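# Bend a rod into a standing arch between two sockets

## Task

Curve the rod into an arch that stands upright, seating one of its ends in each of the board's two sockets.

## Robot and tools

Robot: two arms, left_arm and right_arm, each a six-joint arm with a two-finger parallel gripper and a wrist camera. Bases in the scene frame: left_arm at (-0.051, +0.360, +0.031) m, right_arm at (+0.020, -0.259, +0.019) m, both turned only slightly about z. A camera stand sits behind the arms.

Frames. Scene frame: origin at table-top height, midway between the nominal bases; +z up, +x out over the table, left_arm toward +y (arm names do not match image sides). Each arm reports its gripper pose (end_effector_position in m, end_effector_quat_wxyz) in its own base frame; reports may be off by a few cm, more at long reach. Fixed cameras and the table use the scene frame. Gripper axes: fingers point along +z, close along y. The reported point sits between the pads, about 1 cm behind the fingertips.

Command rows. Every motion row has 14 numbers in [-1, 1]: dx, dy, dz, rx, ry, rz, opening for left_arm, then the same seven for right_arm. All arms always go in one row. dx..rz are offsets, not poses: measured along the axes of that arm's current Hand target, counted from the Hand target at the start of the action or move (every row of a table counts from that same start, not the prior row). Scale: 1.0 = 0.6 m for dx, dy, dz and 180 degrees for the rotation vector rx, ry, rz. Sending the same offset again moves further. Six zeros re-command the current Hand target. Opening is absolute: +1 fully open (0.093 m), -1 closed. A 0 opening is a real command, so repeat the present one to leave a gripper alone.

execute_actions(actions, cameras): actions is a list of actions; each action is a table of up to 15 rows, one per 1/30 s step, the last row held to fill 15 steps (0.5 s per action). Images return only for an empty list or when cameras names them (["all"], names, or [] for none). An empty list also reports the scene number and task.

move(target, speed, blend, opening_speed, grip_force, blocking, cameras): drives grippers in straight lines to target, one 14-number row or a list of up to 15 rows, all offsets from the same starting Hand targets. speed in m/s, 0.002 to 2.9 (default 0.25), rotation capped at twice that in rad/s; one value or one per target. blend in m rounds corners of a list (0 = stop at each). opening_speed: rate of opening change per second on the -1..+1 scale, at least 0.2. grip_force: per-pad limit in N, 10 to 50, per arm or shared; persists; lower values close slowly. blocking=false returns after about 0.5 s while the move runs. Paths last 0.5 to 10 s, do not avoid obstacles or the other arm, and lag more when fast. Avoid paths passing near an arm's own base. The result adds a move: line: done (within 10 mm and 2 degrees), off_target, moving, held or fault, plus limits (paced = pose clipped, held = steps withheld).

wait(seconds 0 to 10): lets time pass; a running move continues. stop(): brakes the running move. zoom_image(camera, region=[x0,y0,x1,y1]) in pixels, at most 504 per side, on the latest image of cam_head_left, cam_head_right, cam_low, cam_left_wrist or cam_right_wrist (each 896x504). read_manual gives only licence text. finished_scene(scene) ends the scene for good; the arch must stay put without the robot. After ending scene 1, make no further calls in that reply.

Results: per-arm Hand target (base for next offsets), end_effector pose, Joint positions (last entry is finger opening in m, bottoming at zero), joint velocities (may read within noise), joint torques (include arm weight; joints 1-3 wrap at ±28 N m), grip_measured, Tool commands, possible MOTOR HOT or OVER-TEMPERATURE FAULT lines.

Behaviour: each step the commanded orientation is clipped to 40 degrees from the measured one. Grippers often stop short or sag and tilt, especially far out; check pose after each move, correct tilt, and send any remaining gap as an extra offset. Tiny moves may not happen or go astray. A blocked arm keeps pressing until commanded back past its gripper.

Gripping: grip_measured +1 open, -1 closed; pads meet near -0.94; add about 0.0208 per mm of object width; a reading may be up to 0.02 high. To hold firmly, send at least 0.24 below the width's reading and keep sending it; to release, send well above it. Big sudden closes squeeze hard briefly. Pads give 50 to 65 N each.

Avoid: dropping the rod or letting it leave the table, releasing it while moving, fast impacts with table, board or each other, arms or grippers pressing one another (can fail the scene), strain on wrist camera cables, and long stretched or loaded holds that heat motors (90 °C folds the arm away; 100 °C drops it). Loose objects may get nudged occasionally. Thinking time lets the scene run on.

Each tool is called by a JSON object that holds its "name" and its "arguments".

## Session

{"name": "execute_actions", "arguments": {"actions": []}}

Scene clock: 0.00 s.
left_arm: end_effector_position=(+0.3954, +0.0182, +0.1048) grip_measured=+1.000 end_effector_quat_wxyz=(+0.606, -0.041, +0.791, +0.080) | right_arm: end_effector_position=(+0.3956, +0.0029, +0.0939) grip_measured=+1.000 end_effector_quat_wxyz=(+0.565, +0.007, +0.825, +0.008)
Joint positions: left_arm=[-0.049 1.591 0.362 0.966 -0.223 0.02 0.093] | right_arm=[0.008 1.536 0.406 0.76 0.002 0.024 0.093]
Joint velocities: within noise
Joint torques (N m): no reading
Heat: left arm: 30 °C; right arm: 31 °C.
Hand target: left_arm +0.3974, +0.0181, +0.1102; +0.612, -0.042, +0.786, +0.079 | right_arm +0.3993, +0.0030, +0.1027; +0.576, +0.007, +0.817, +0.009
Tool commands: left_gripper/opening=+1.0 right_gripper/opening=+1.0

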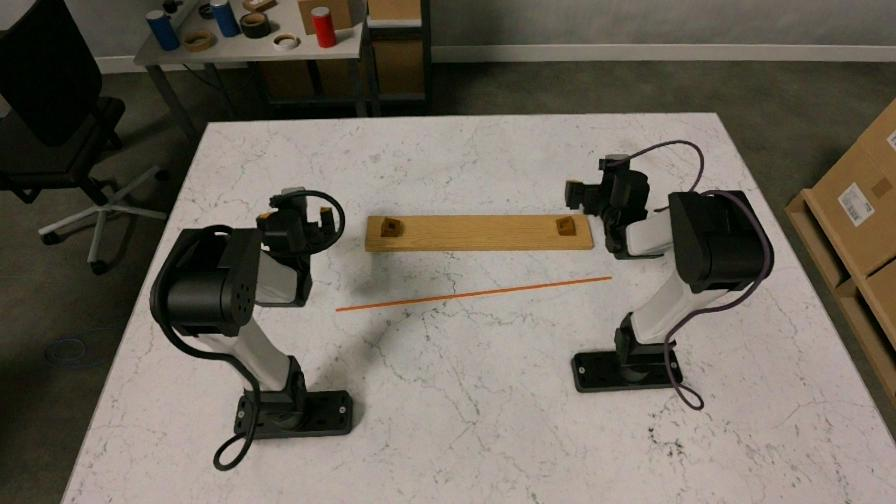

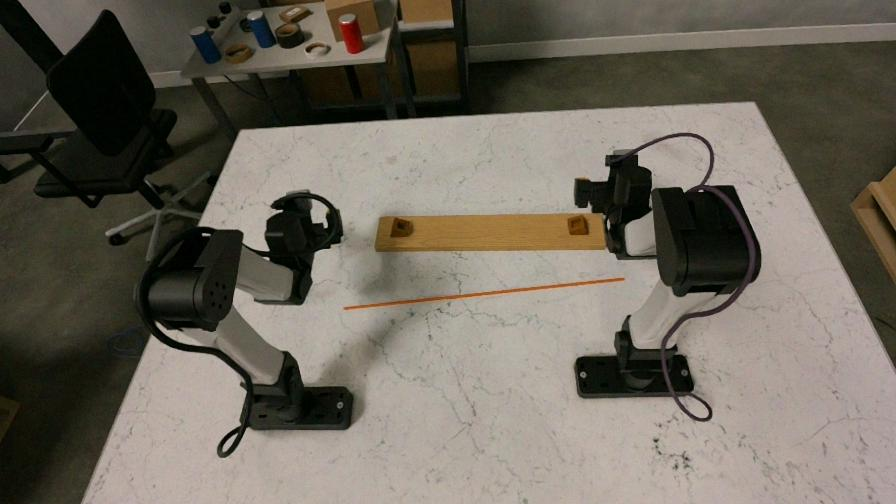

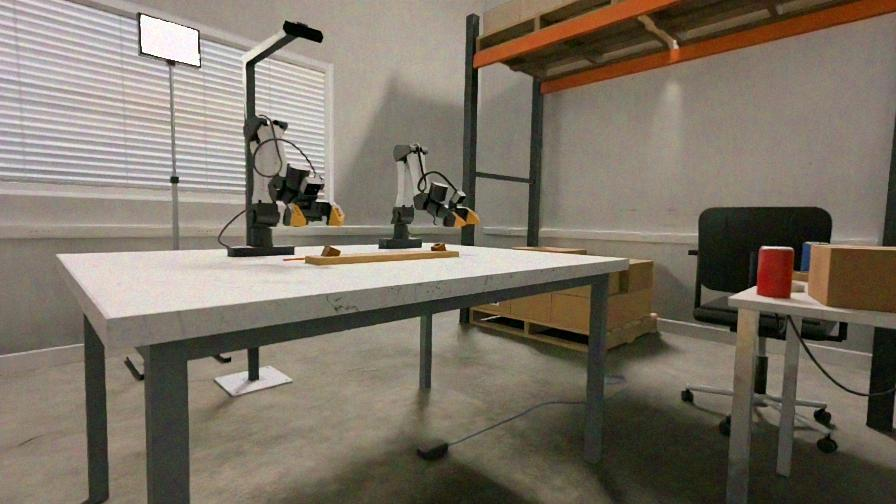

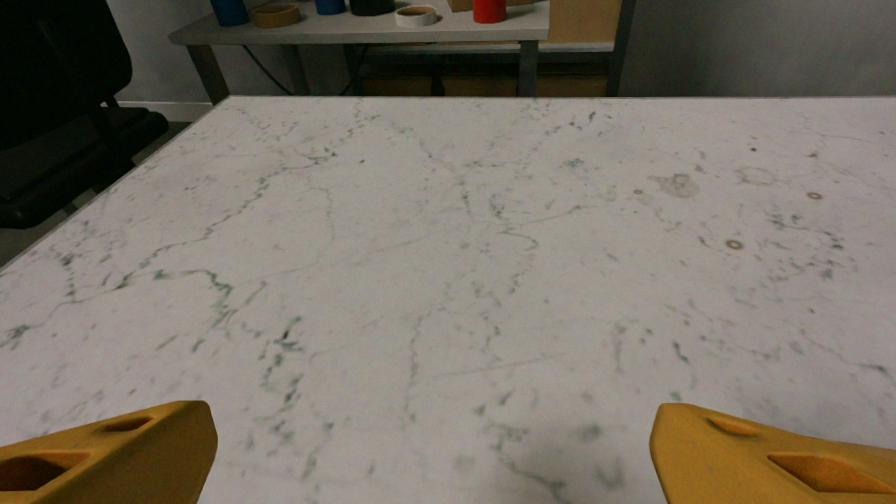

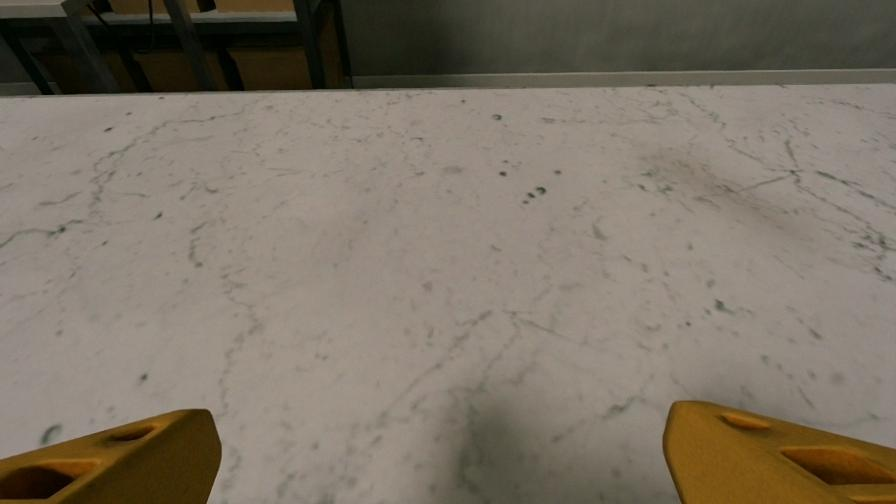

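{"name": "zoom_image", "arguments": {"camera": "cam_head_left", "region": [320, 190, 480, 330]}}

{"name": "zoom_image", "arguments": {"camera": "cam_head_left", "region": [480, 190, 640, 330]}}

{"name": "zoom_image", "arguments": {"camera": "cam_low", "region": [270, 220, 480, 280]}}

Scaled by 3.150.

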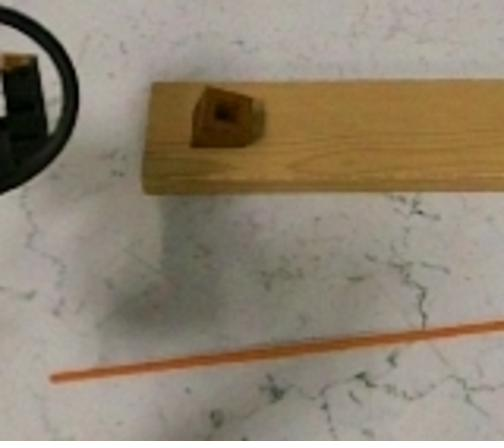

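Scaled by 3.150.

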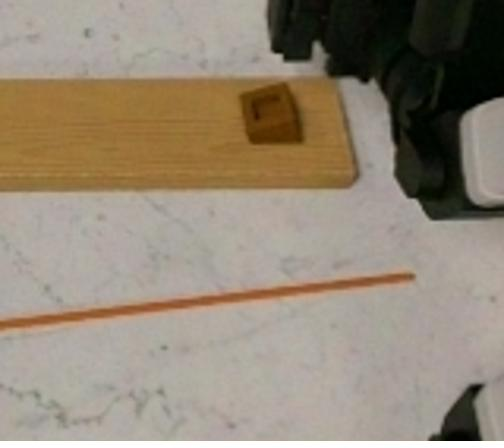

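Scaled by 2.400.

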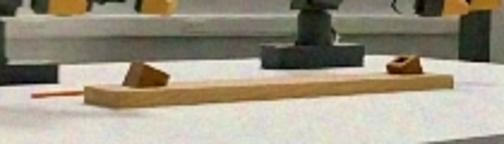

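{"name": "move", "arguments": {"target": [0.0065,-0.198,-0.296,0.372,0.287,0.4456,0.2,0.021,0.0715,-0.2877,-0.2993,0.3088,-0.435,0.2], "speed": 0.4, "cameras": ["all"]}}

Scene clock: 26.10 s.
left_arm: end_effector_position=(+0.2429, -0.1283, +0.1374) grip_measured=+0.203 end_effector_quat_wxyz=(+0.001, +0.701, +0.713, -0.004) | right_arm: end_effector_position=(+0.2278, +0.0430, +0.1438) grip_measured=+0.202 end_effector_quat_wxyz=(+0.003, +0.701, -0.713, -0.004)
Joint positions: left_arm=[-0.481 1.58 1.349 -1.34 0.008 1.073 0.055] | right_arm=[0.184 1.426 1.232 -1.385 -0.003 -1.369 0.055]
Joint torques (N m): left_arm=[-0.29 -3.85 7.28 0.12 -0.06 0.05] | right_arm=[0.72 -3.18 10.18 0.29 -0.17 -0.11]
Heat: left arm: 34 °C; right arm: 33 °C.
Hand target: left_arm +0.2461, -0.1300, +0.1402; +0.000, +0.707, +0.707, +0.000 | right_arm +0.2325, +0.0450, +0.1498; +0.001, +0.707, -0.707, +0.000
Off the commanded pose: left_arm 0.004 m, 1 deg | right_arm 0.008 m, 1 deg.
move: done

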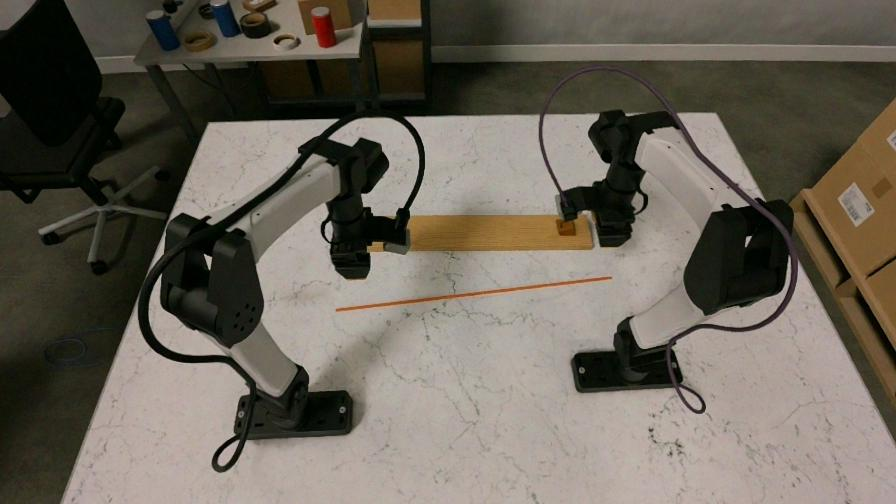

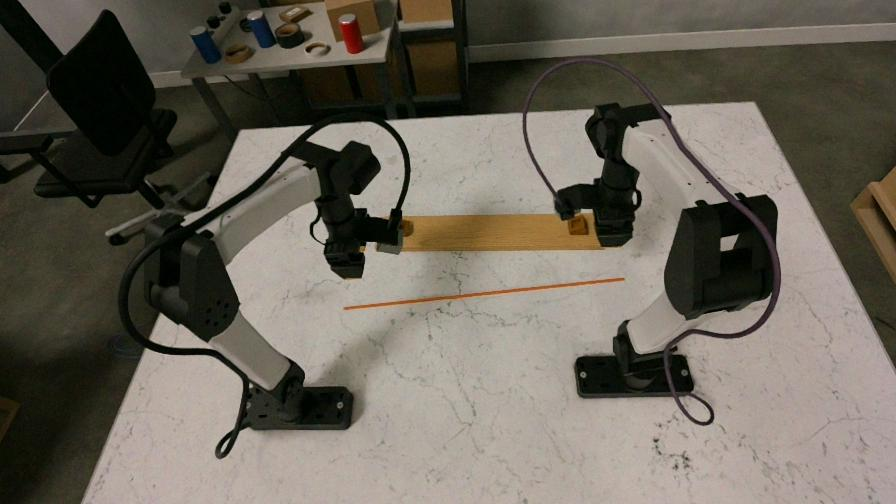

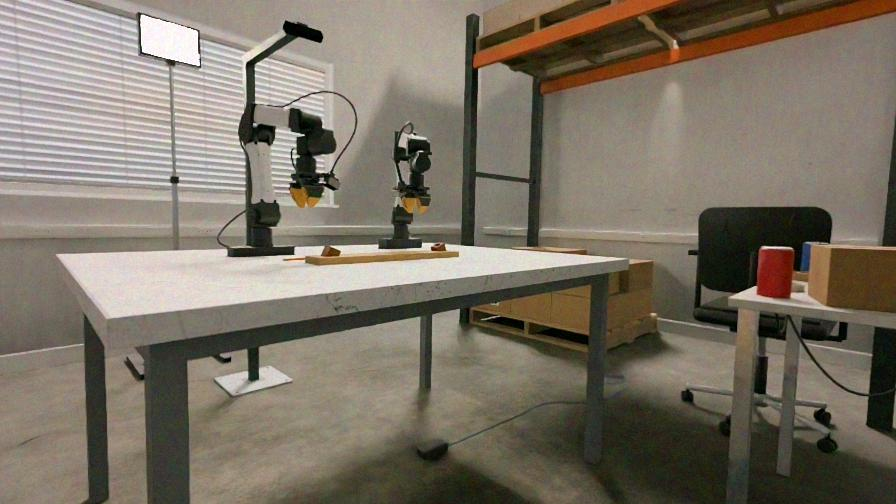

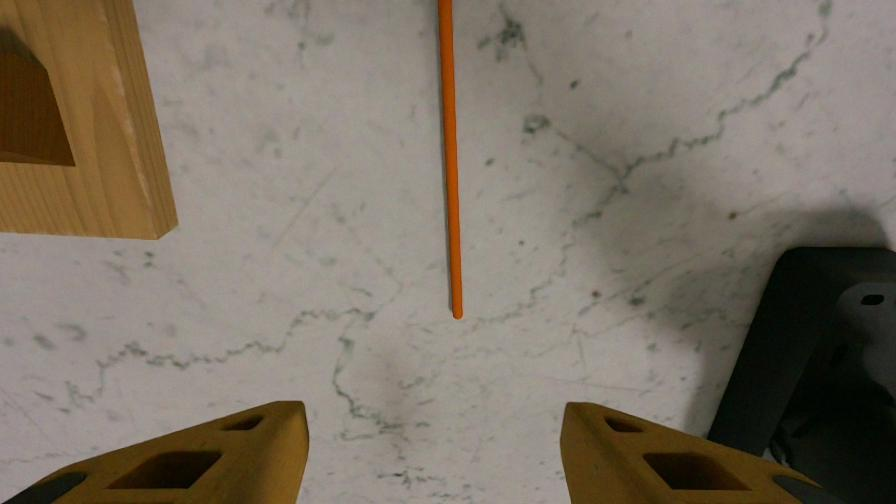

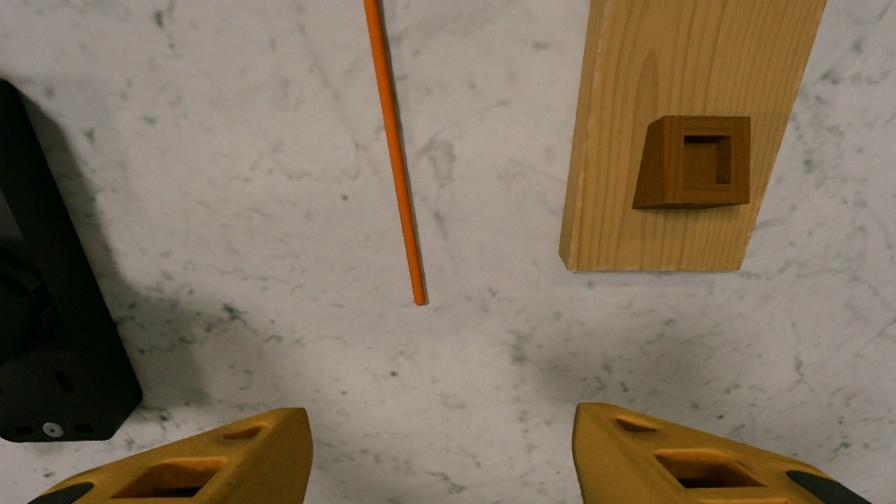

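{"name": "move", "arguments": {"target": [0.0167,-0.015,0.217,0,0,-0.033,0.2,0,0.04,0.195,0,0,-0.033,0.2], "speed": 0.25, "cameras": ["cam_left_wrist","cam_right_wrist","cam_low"]}}

Scene clock: 33.57 s.
left_arm: end_effector_position=(+0.2353, -0.1219, +0.0148) grip_measured=+0.203 end_effector_quat_wxyz=(+0.002, +0.675, +0.738, -0.002) | right_arm: end_effector_position=(+0.2083, +0.0436, +0.0356) grip_measured=+0.202 end_effector_quat_wxyz=(+0.003, +0.737, -0.676, -0.003)
Joint positions: left_arm=[-0.474 1.655 0.922 -0.835 0.006 1.007 0.055] | right_arm=[0.206 1.426 0.792 -0.945 -0.001 -1.452 0.055]
Joint torques (N m): left_arm=[0.7 -3.82 4.21 0.39 -0.01 -0.13] | right_arm=[0.75 -4.03 5.38 0.44 -0.2 -0.13]
Heat: left arm: 32 °C; right arm: 34 °C.
Hand target: left_arm +0.2371, -0.1198, +0.0099; +0.000, +0.670, +0.743, +0.000 | right_arm +0.2084, +0.0450, +0.0329; +0.001, +0.743, -0.669, +0.000
Off the commanded pose: left_arm 0.006 m, 1 deg | right_arm 0.003 m, 1 deg.
move: done
Images, in order (width x height): cam_low 896x504, cam_left_wrist 896x504, cam_right_wrist 896x504.

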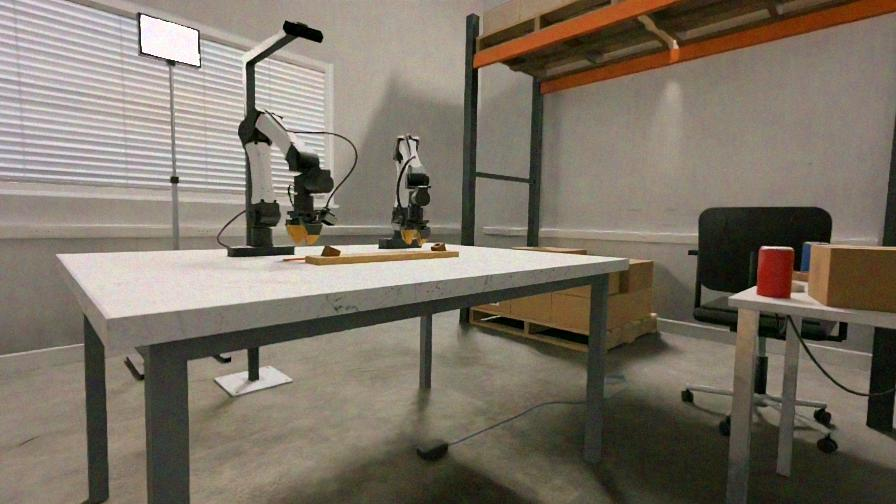

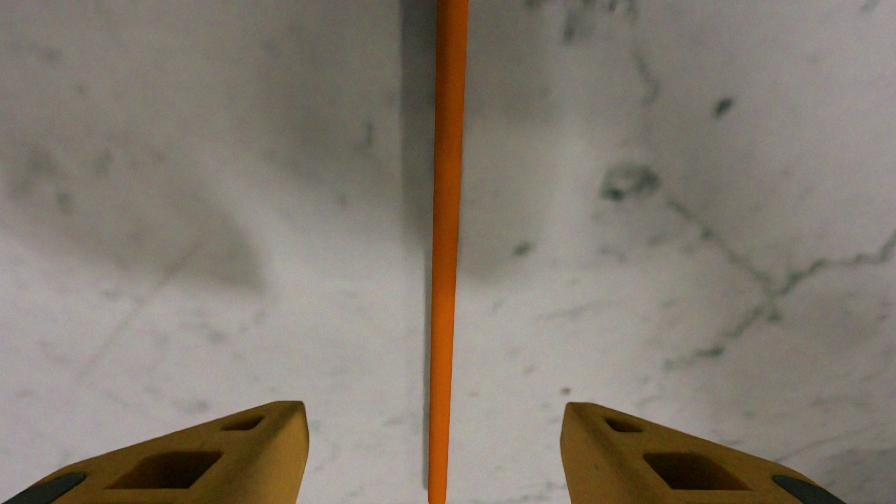

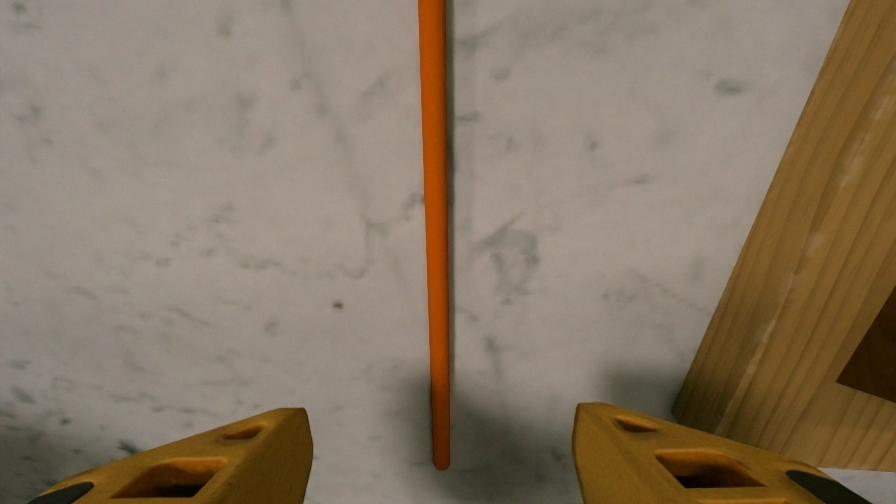

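{"name": "move", "arguments": {"target": [[0,0,0.05,0,0,0,0.2,0,0,0.067,0,0,0,0.2],[0,0,0.05,0,0,0,-1,0,0,0.067,0,0,0,-1]], "speed": 0.12, "opening_speed": 1.5, "cameras": ["cam_left_wrist","cam_right_wrist"]}}

Scene clock: 37.57 s.
left_arm: end_effector_position=(+0.2375, -0.1212, -0.0141) grip_measured=-0.952 end_effector_quat_wxyz=(+0.003, +0.673, +0.739, +0.002) | right_arm: end_effector_position=(+0.2090, +0.0437, -0.0030) grip_measured=-0.984 end_effector_quat_wxyz=(-0.001, +0.738, -0.675, +0.000)
Joint positions: left_arm=[-0.473 1.721 0.863 -0.706 -0.002 1.004 0] | right_arm=[0.206 1.501 0.685 -0.753 -0.001 -1.453 0]
Joint torques (N m): left_arm=[0.73 -3.88 3.69 0.41 0.05 -0.12] | right_arm=[0.68 -3.07 5.24 0.53 -0.18 -0.1]
Heat: left arm: 33 °C; right arm: 34 °C.
Hand target: left_arm +0.2369, -0.1198, -0.0201; -0.001, +0.670, +0.743, +0.000 | right_arm +0.2085, +0.0449, -0.0073; +0.001, +0.743, -0.669, +0.000
Off the commanded pose: left_arm 0.006 m, 1 deg | right_arm 0.005 m, 1 deg.
move: done
Images, in order (width x height): cam_left_wrist 896x504, cam_right_wrist 896x504.

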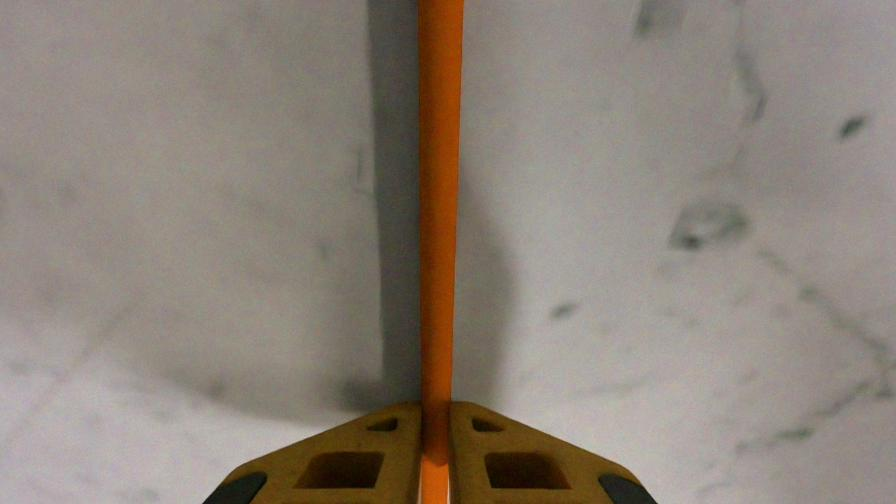

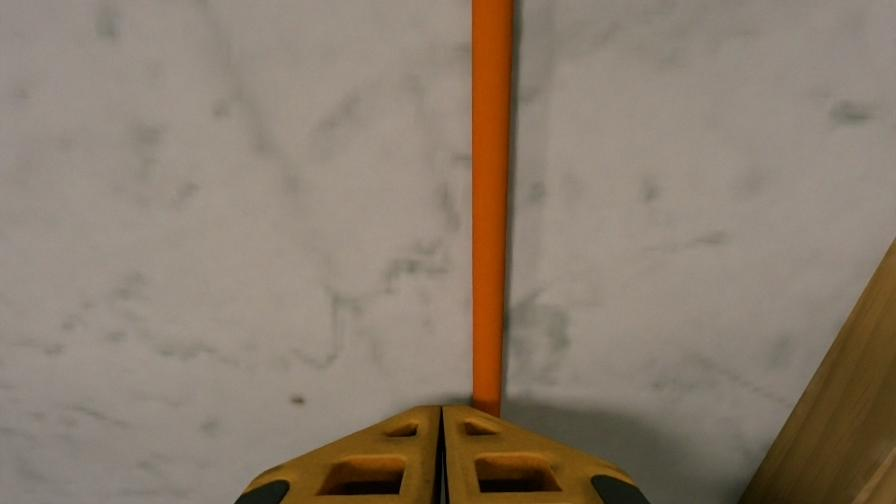

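{"name": "move", "arguments": {"target": [[0,0,0,0,0,0,-0.3,0,0,0,0,0,0,0.2],[0,0,0.013,0,0,0,-0.3,0,0,0,0,0,0,0.2]], "speed": 0.1, "cameras": ["cam_left_wrist","cam_right_wrist"]}}

Scene clock: 40.77 s.
left_arm: end_effector_position=(+0.2377, -0.1214, -0.0153) grip_measured=-0.303 end_effector_quat_wxyz=(+0.003, +0.673, +0.739, +0.002) | right_arm: end_effector_position=(+0.2090, +0.0437, -0.0030) grip_measured=+0.198 end_effector_quat_wxyz=(-0.001, +0.738, -0.675, +0.000)
Joint positions: left_arm=[-0.473 1.724 0.861 -0.7 -0.002 1.004 0.031] | right_arm=[0.206 1.501 0.685 -0.753 -0.001 -1.453 0.055]
Joint torques (N m): left_arm=[0.73 -2.74 2.56 0.66 0.06 -0.13] | right_arm=[0.75 -3.04 5.27 0.52 -0.18 -0.11]
Heat: left arm: 33 °C; right arm: 34 °C.
Hand target: left_arm +0.2370, -0.1198, -0.0279; +0.000, +0.670, +0.743, +0.000 | right_arm +0.2085, +0.0449, -0.0073; +0.001, +0.743, -0.670, +0.000
Off the commanded pose: left_arm 0.013 m, 1 deg | right_arm 0.005 m, 1 deg.
move: off_target (left_arm)
Images, in order (width x height): cam_left_wrist 896x504, cam_right_wrist 896x504.

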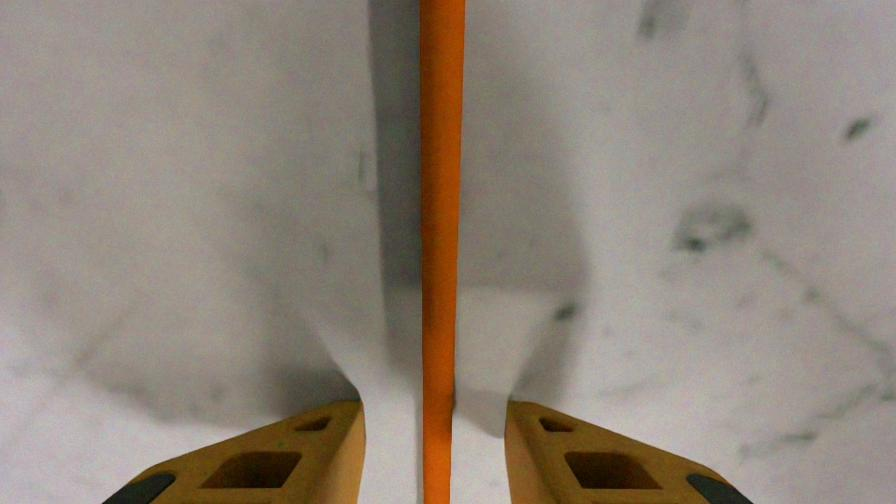

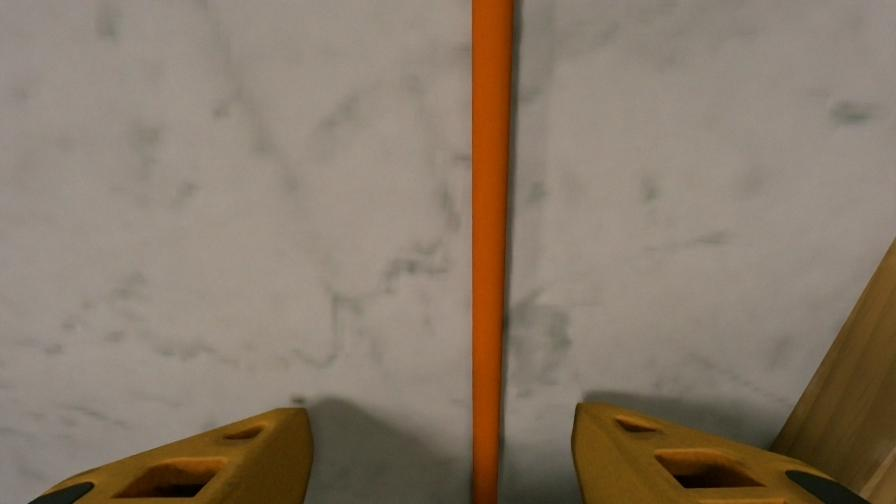

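{"name": "move", "arguments": {"target": [[0,0,-0.01,0,0,0,-0.3,0,-0.013,0.018,0,0,0,0.2],[0,0,-0.01,0,0,0,-1,0,-0.013,0.018,0,0,0,-1]], "speed": 0.08, "opening_speed": 1.5, "cameras": ["cam_left_wrist","cam_right_wrist"]}}

Scene clock: 43.73 s.
left_arm: end_effector_position=(+0.2429, -0.1211, -0.0152) grip_measured=-0.955 end_effector_quat_wxyz=(+0.011, +0.672, +0.740, +0.010) | right_arm: end_effector_position=(+0.2111, +0.0442, -0.0118) grip_measured=-0.960 end_effector_quat_wxyz=(+0.005, +0.739, -0.674, -0.004)
Joint positions: left_arm=[-0.471 1.724 0.861 -0.681 -0.014 1.004 0] | right_arm=[0.206 1.546 0.685 -0.721 -0.001 -1.457 0]
Joint torques (N m): left_arm=[0.47 -3.96 3.63 0.29 0.17 -0.1] | right_arm=[0.35 -2.15 5.57 0.71 -0.2 -0.09]
Heat: left arm: 33 °C; right arm: 34 °C.
Hand target: left_arm +0.2370, -0.1198, -0.0219; +0.000, +0.670, +0.743, +0.000 | right_arm +0.2162, +0.0458, -0.0181; +0.001, +0.743, -0.670, +0.000
Off the commanded pose: left_arm 0.009 m, 2 deg | right_arm 0.008 m, 1 deg.
move: done
Images, in order (width x height): cam_left_wrist 896x504, cam_right_wrist 896x504.

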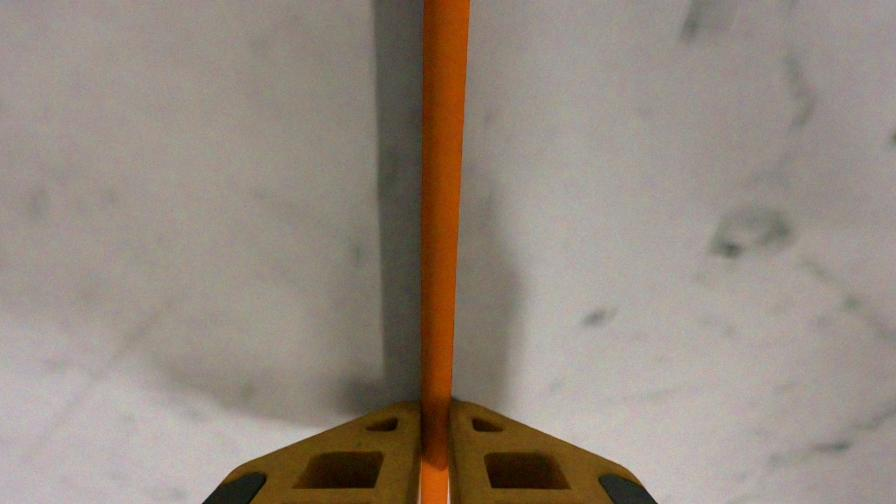

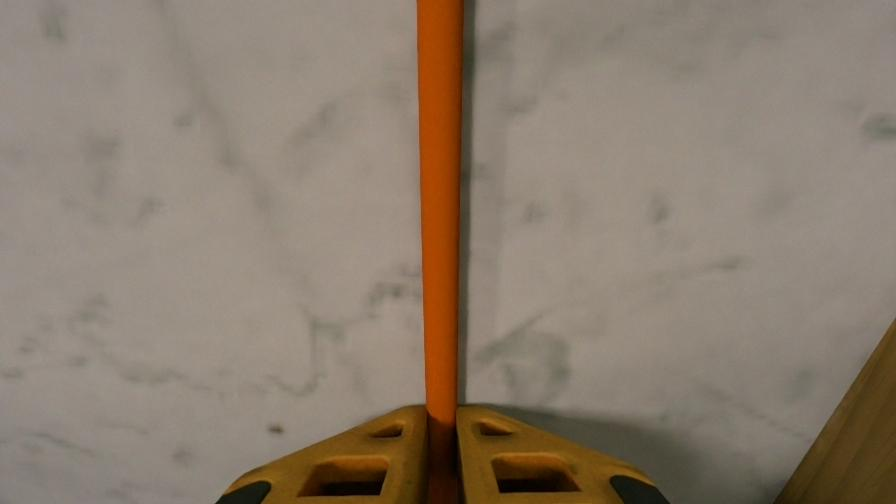

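{"name": "move", "arguments": {"target": [[0,0,-0.16,0,0,0,-1,0,0,-0.16,0,0,0,-1],[-0.0638,0.2765,-0.318,0,0,0.04,-1,0.0545,-0.199,-0.332,0,0,0.038,-1]], "speed": 0.2, "blend": 0.04, "cameras": ["all"]}}

Scene clock: 58.60 s.
left_arm: end_effector_position=(+0.4041, -0.1386, +0.1710) grip_measured=-0.959 end_effector_quat_wxyz=(+0.037, +0.711, +0.702, +0.026) | right_arm: end_effector_position=(+0.3349, +0.0250, +0.1778) grip_measured=-0.973 end_effector_quat_wxyz=(+0.006, +0.702, -0.712, +0.005)
Joint positions: left_arm=[-0.336 2.157 2.235 -1.56 -0.014 1.248 0] | right_arm=[0.082 1.837 1.805 -1.541 0.015 -1.474 0]
Joint torques (N m): left_arm=[0.4 -7.25 6.94 0.28 0.19 0.04] | right_arm=[-0.32 -5.83 9.89 0.23 -0.34 -0.08]
Heat: left arm: 33 °C; right arm: 34 °C.
Hand target: left_arm +0.4061, -0.1408, +0.1687; -0.001, +0.715, +0.699, +0.000 | right_arm +0.3385, +0.0258, +0.1810; +0.001, +0.702, -0.713, +0.000
Off the commanded pose: left_arm 0.004 m, 5 deg | right_arm 0.005 m, 1 deg.
joint sent to its limit (left arm) — joint 4 (wrist pitch), lower limit. The joint targets are off in orientation, not in position.
move: off_target (left_arm)

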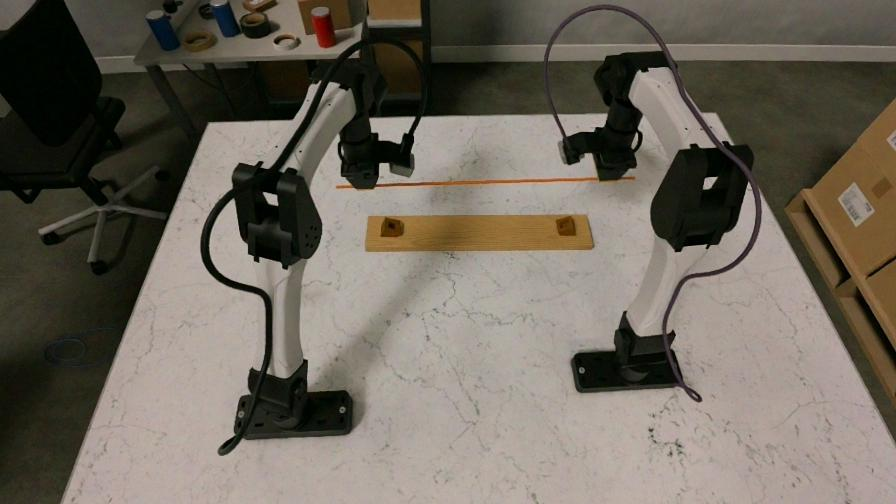

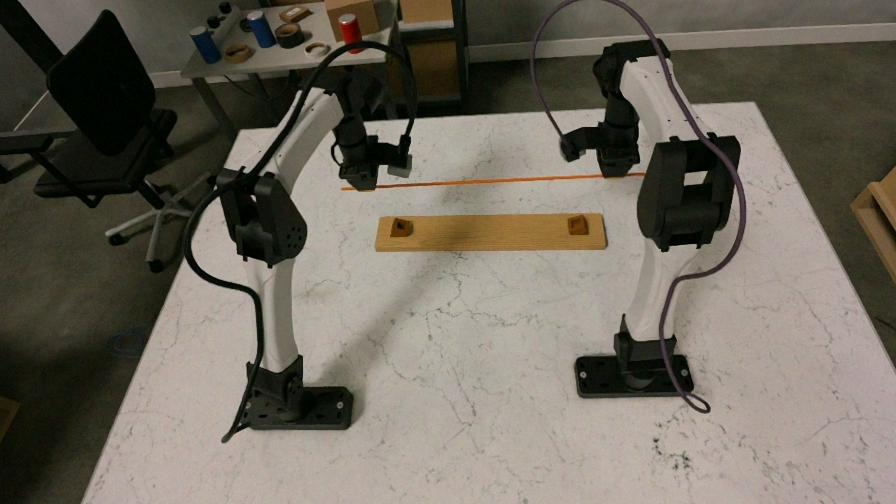

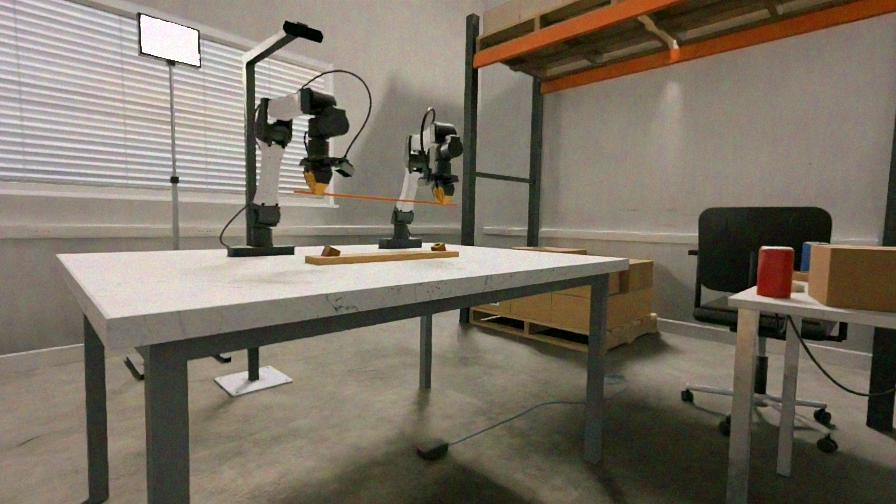

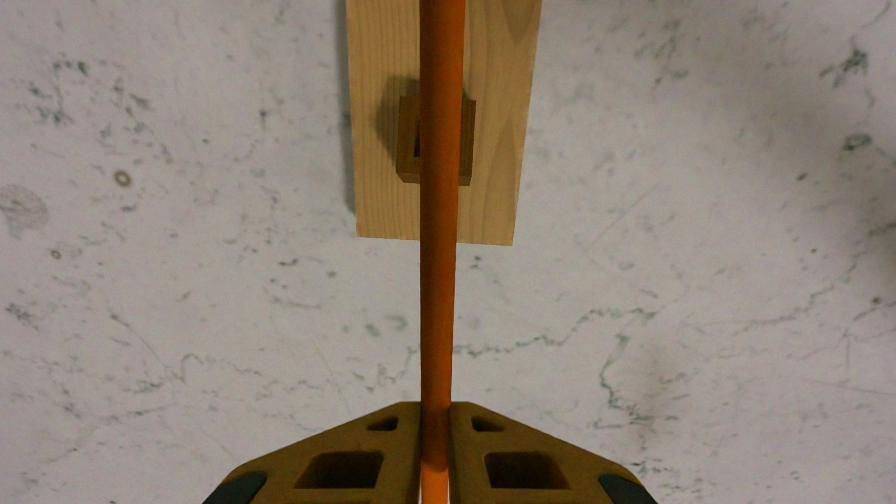

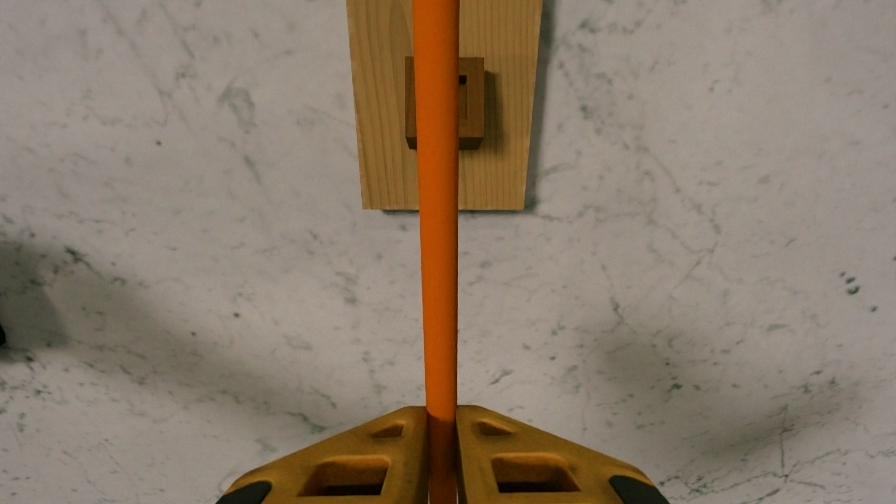

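{"name": "move", "arguments": {"target": [[-0.028,0,0,0,-0.194,0,-1,-0.04,0,0,0,-0.194,0,-1],[-0.09,0,0.05,0,-0.389,0,-1,-0.112,0,0.05,0,-0.389,0,-1]], "speed": 0.2, "blend": 0.03, "cameras": ["all"]}}

Scene clock: 67.57 s.
left_arm: end_effector_position=(+0.4072, -0.1865, +0.1188) grip_measured=-0.959 end_effector_quat_wxyz=(+0.373, +0.588, +0.597, -0.399) | right_arm: end_effector_position=(+0.3387, +0.0852, +0.1470) grip_measured=-0.973 end_effector_quat_wxyz=(-0.390, +0.595, -0.592, -0.378)
Joint positions: left_arm=[-0.079 2.143 1.6 -0.909 1.153 1.4 0] | right_arm=[-0.201 1.998 1.478 -1.444 -1.112 -2.023 0]
Joint torques (N m): left_arm=[-0.73 -11.07 4.44 0.6 1.3 -0.1] | right_arm=[0.76 -6.38 5.53 -0.47 -1.57 -0.19]
Heat: left arm: 36 °C; right arm: 35 °C.
Hand target: left_arm +0.4049, -0.1948, +0.1386; +0.401, +0.586, +0.573, -0.410 | right_arm +0.3396, +0.0928, +0.1510; -0.408, +0.575, -0.584, -0.402
Off the commanded pose: left_arm 0.022 m, 4 deg | right_arm 0.009 m, 4 deg.
move: off_target (left_arm, right_arm)

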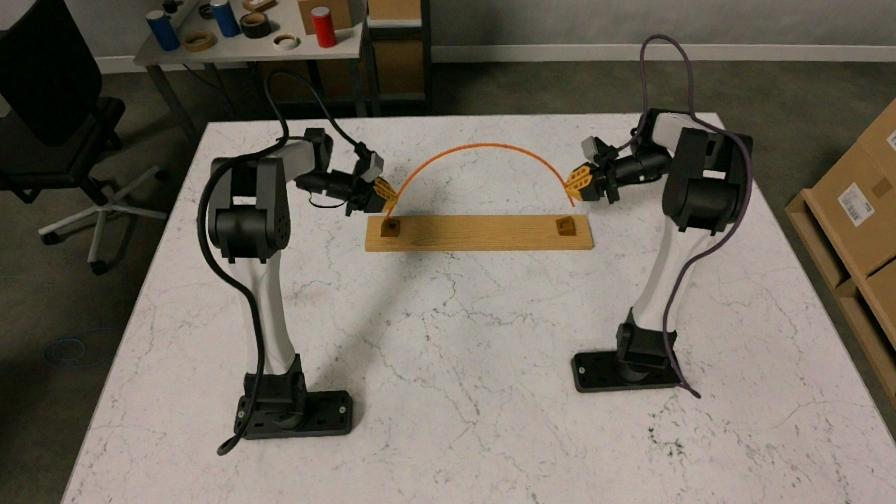

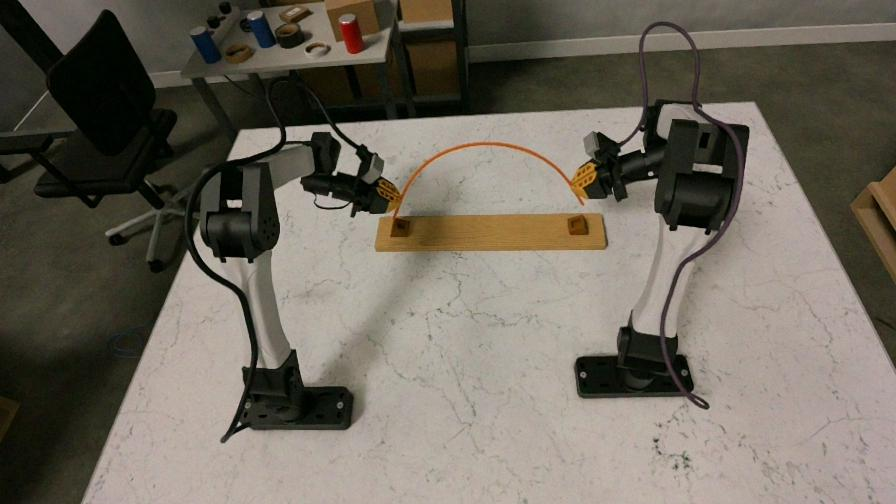

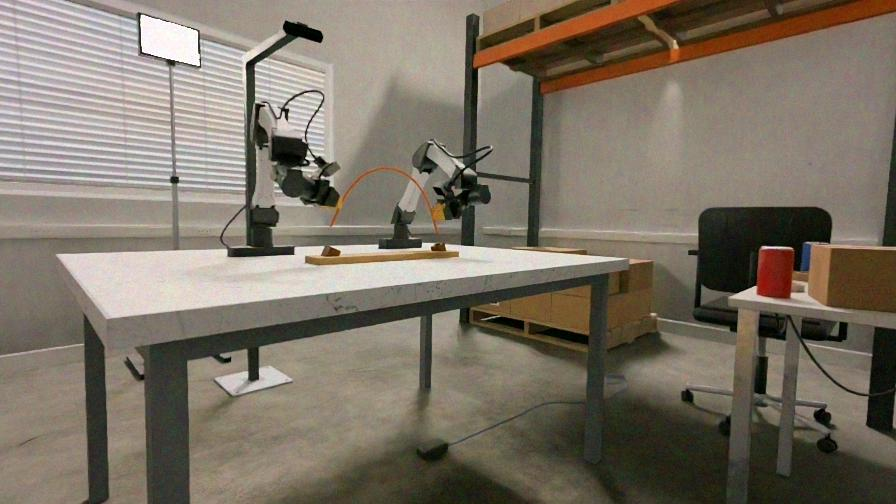

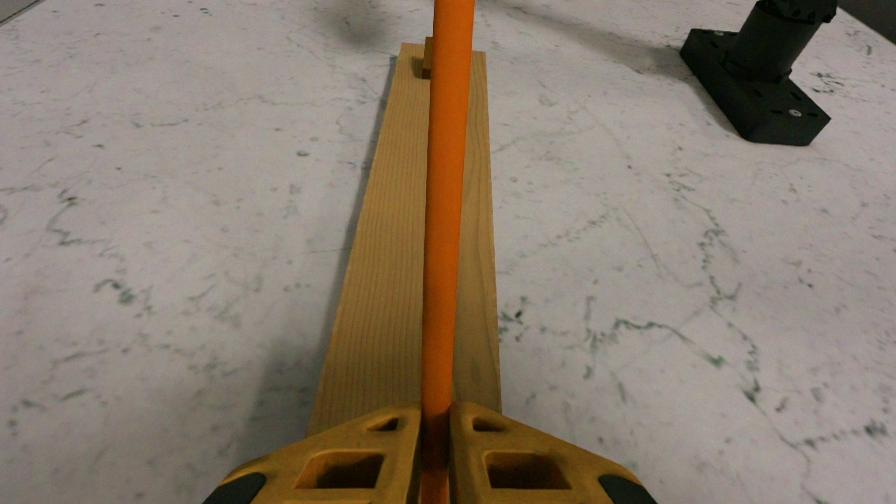

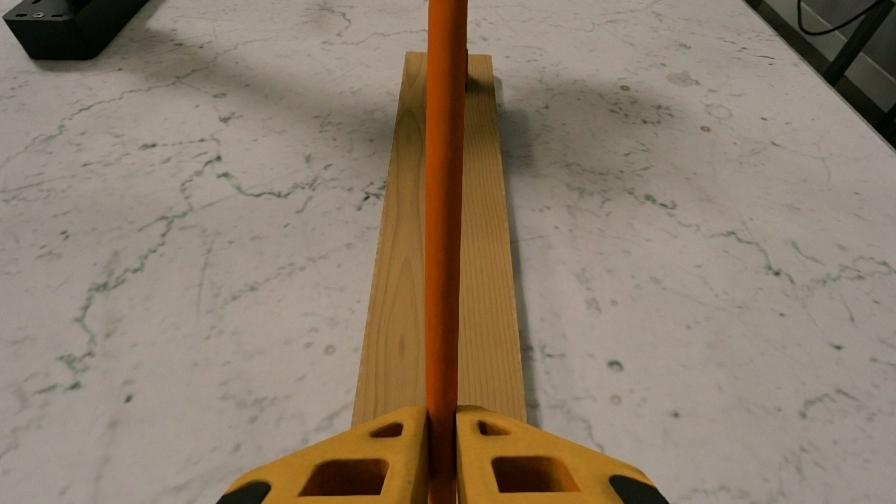

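{"name": "zoom_image", "arguments": {"camera": "cam_head_left", "region": [350, 170, 450, 260]}}

{"name": "zoom_image", "arguments": {"camera": "cam_head_left", "region": [520, 160, 620, 250]}}

{"name": "zoom_image", "arguments": {"camera": "cam_low", "region": [300, 160, 480, 270]}}

Scaled by 5.040.

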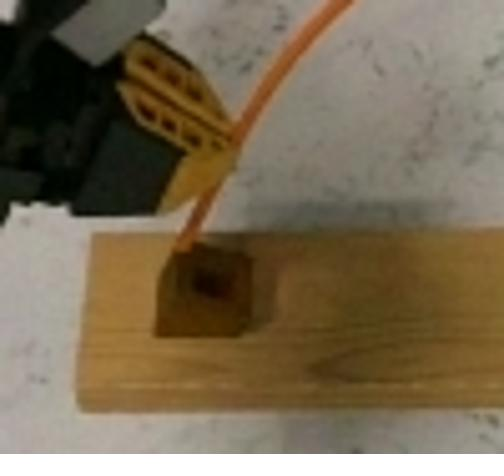

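Scaled by 5.040.

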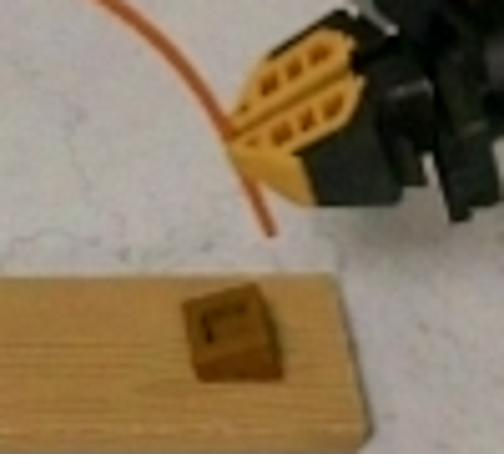

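Scaled by 2.800.

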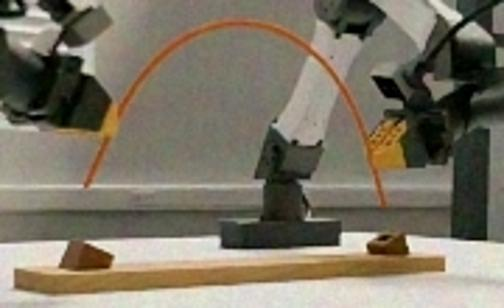

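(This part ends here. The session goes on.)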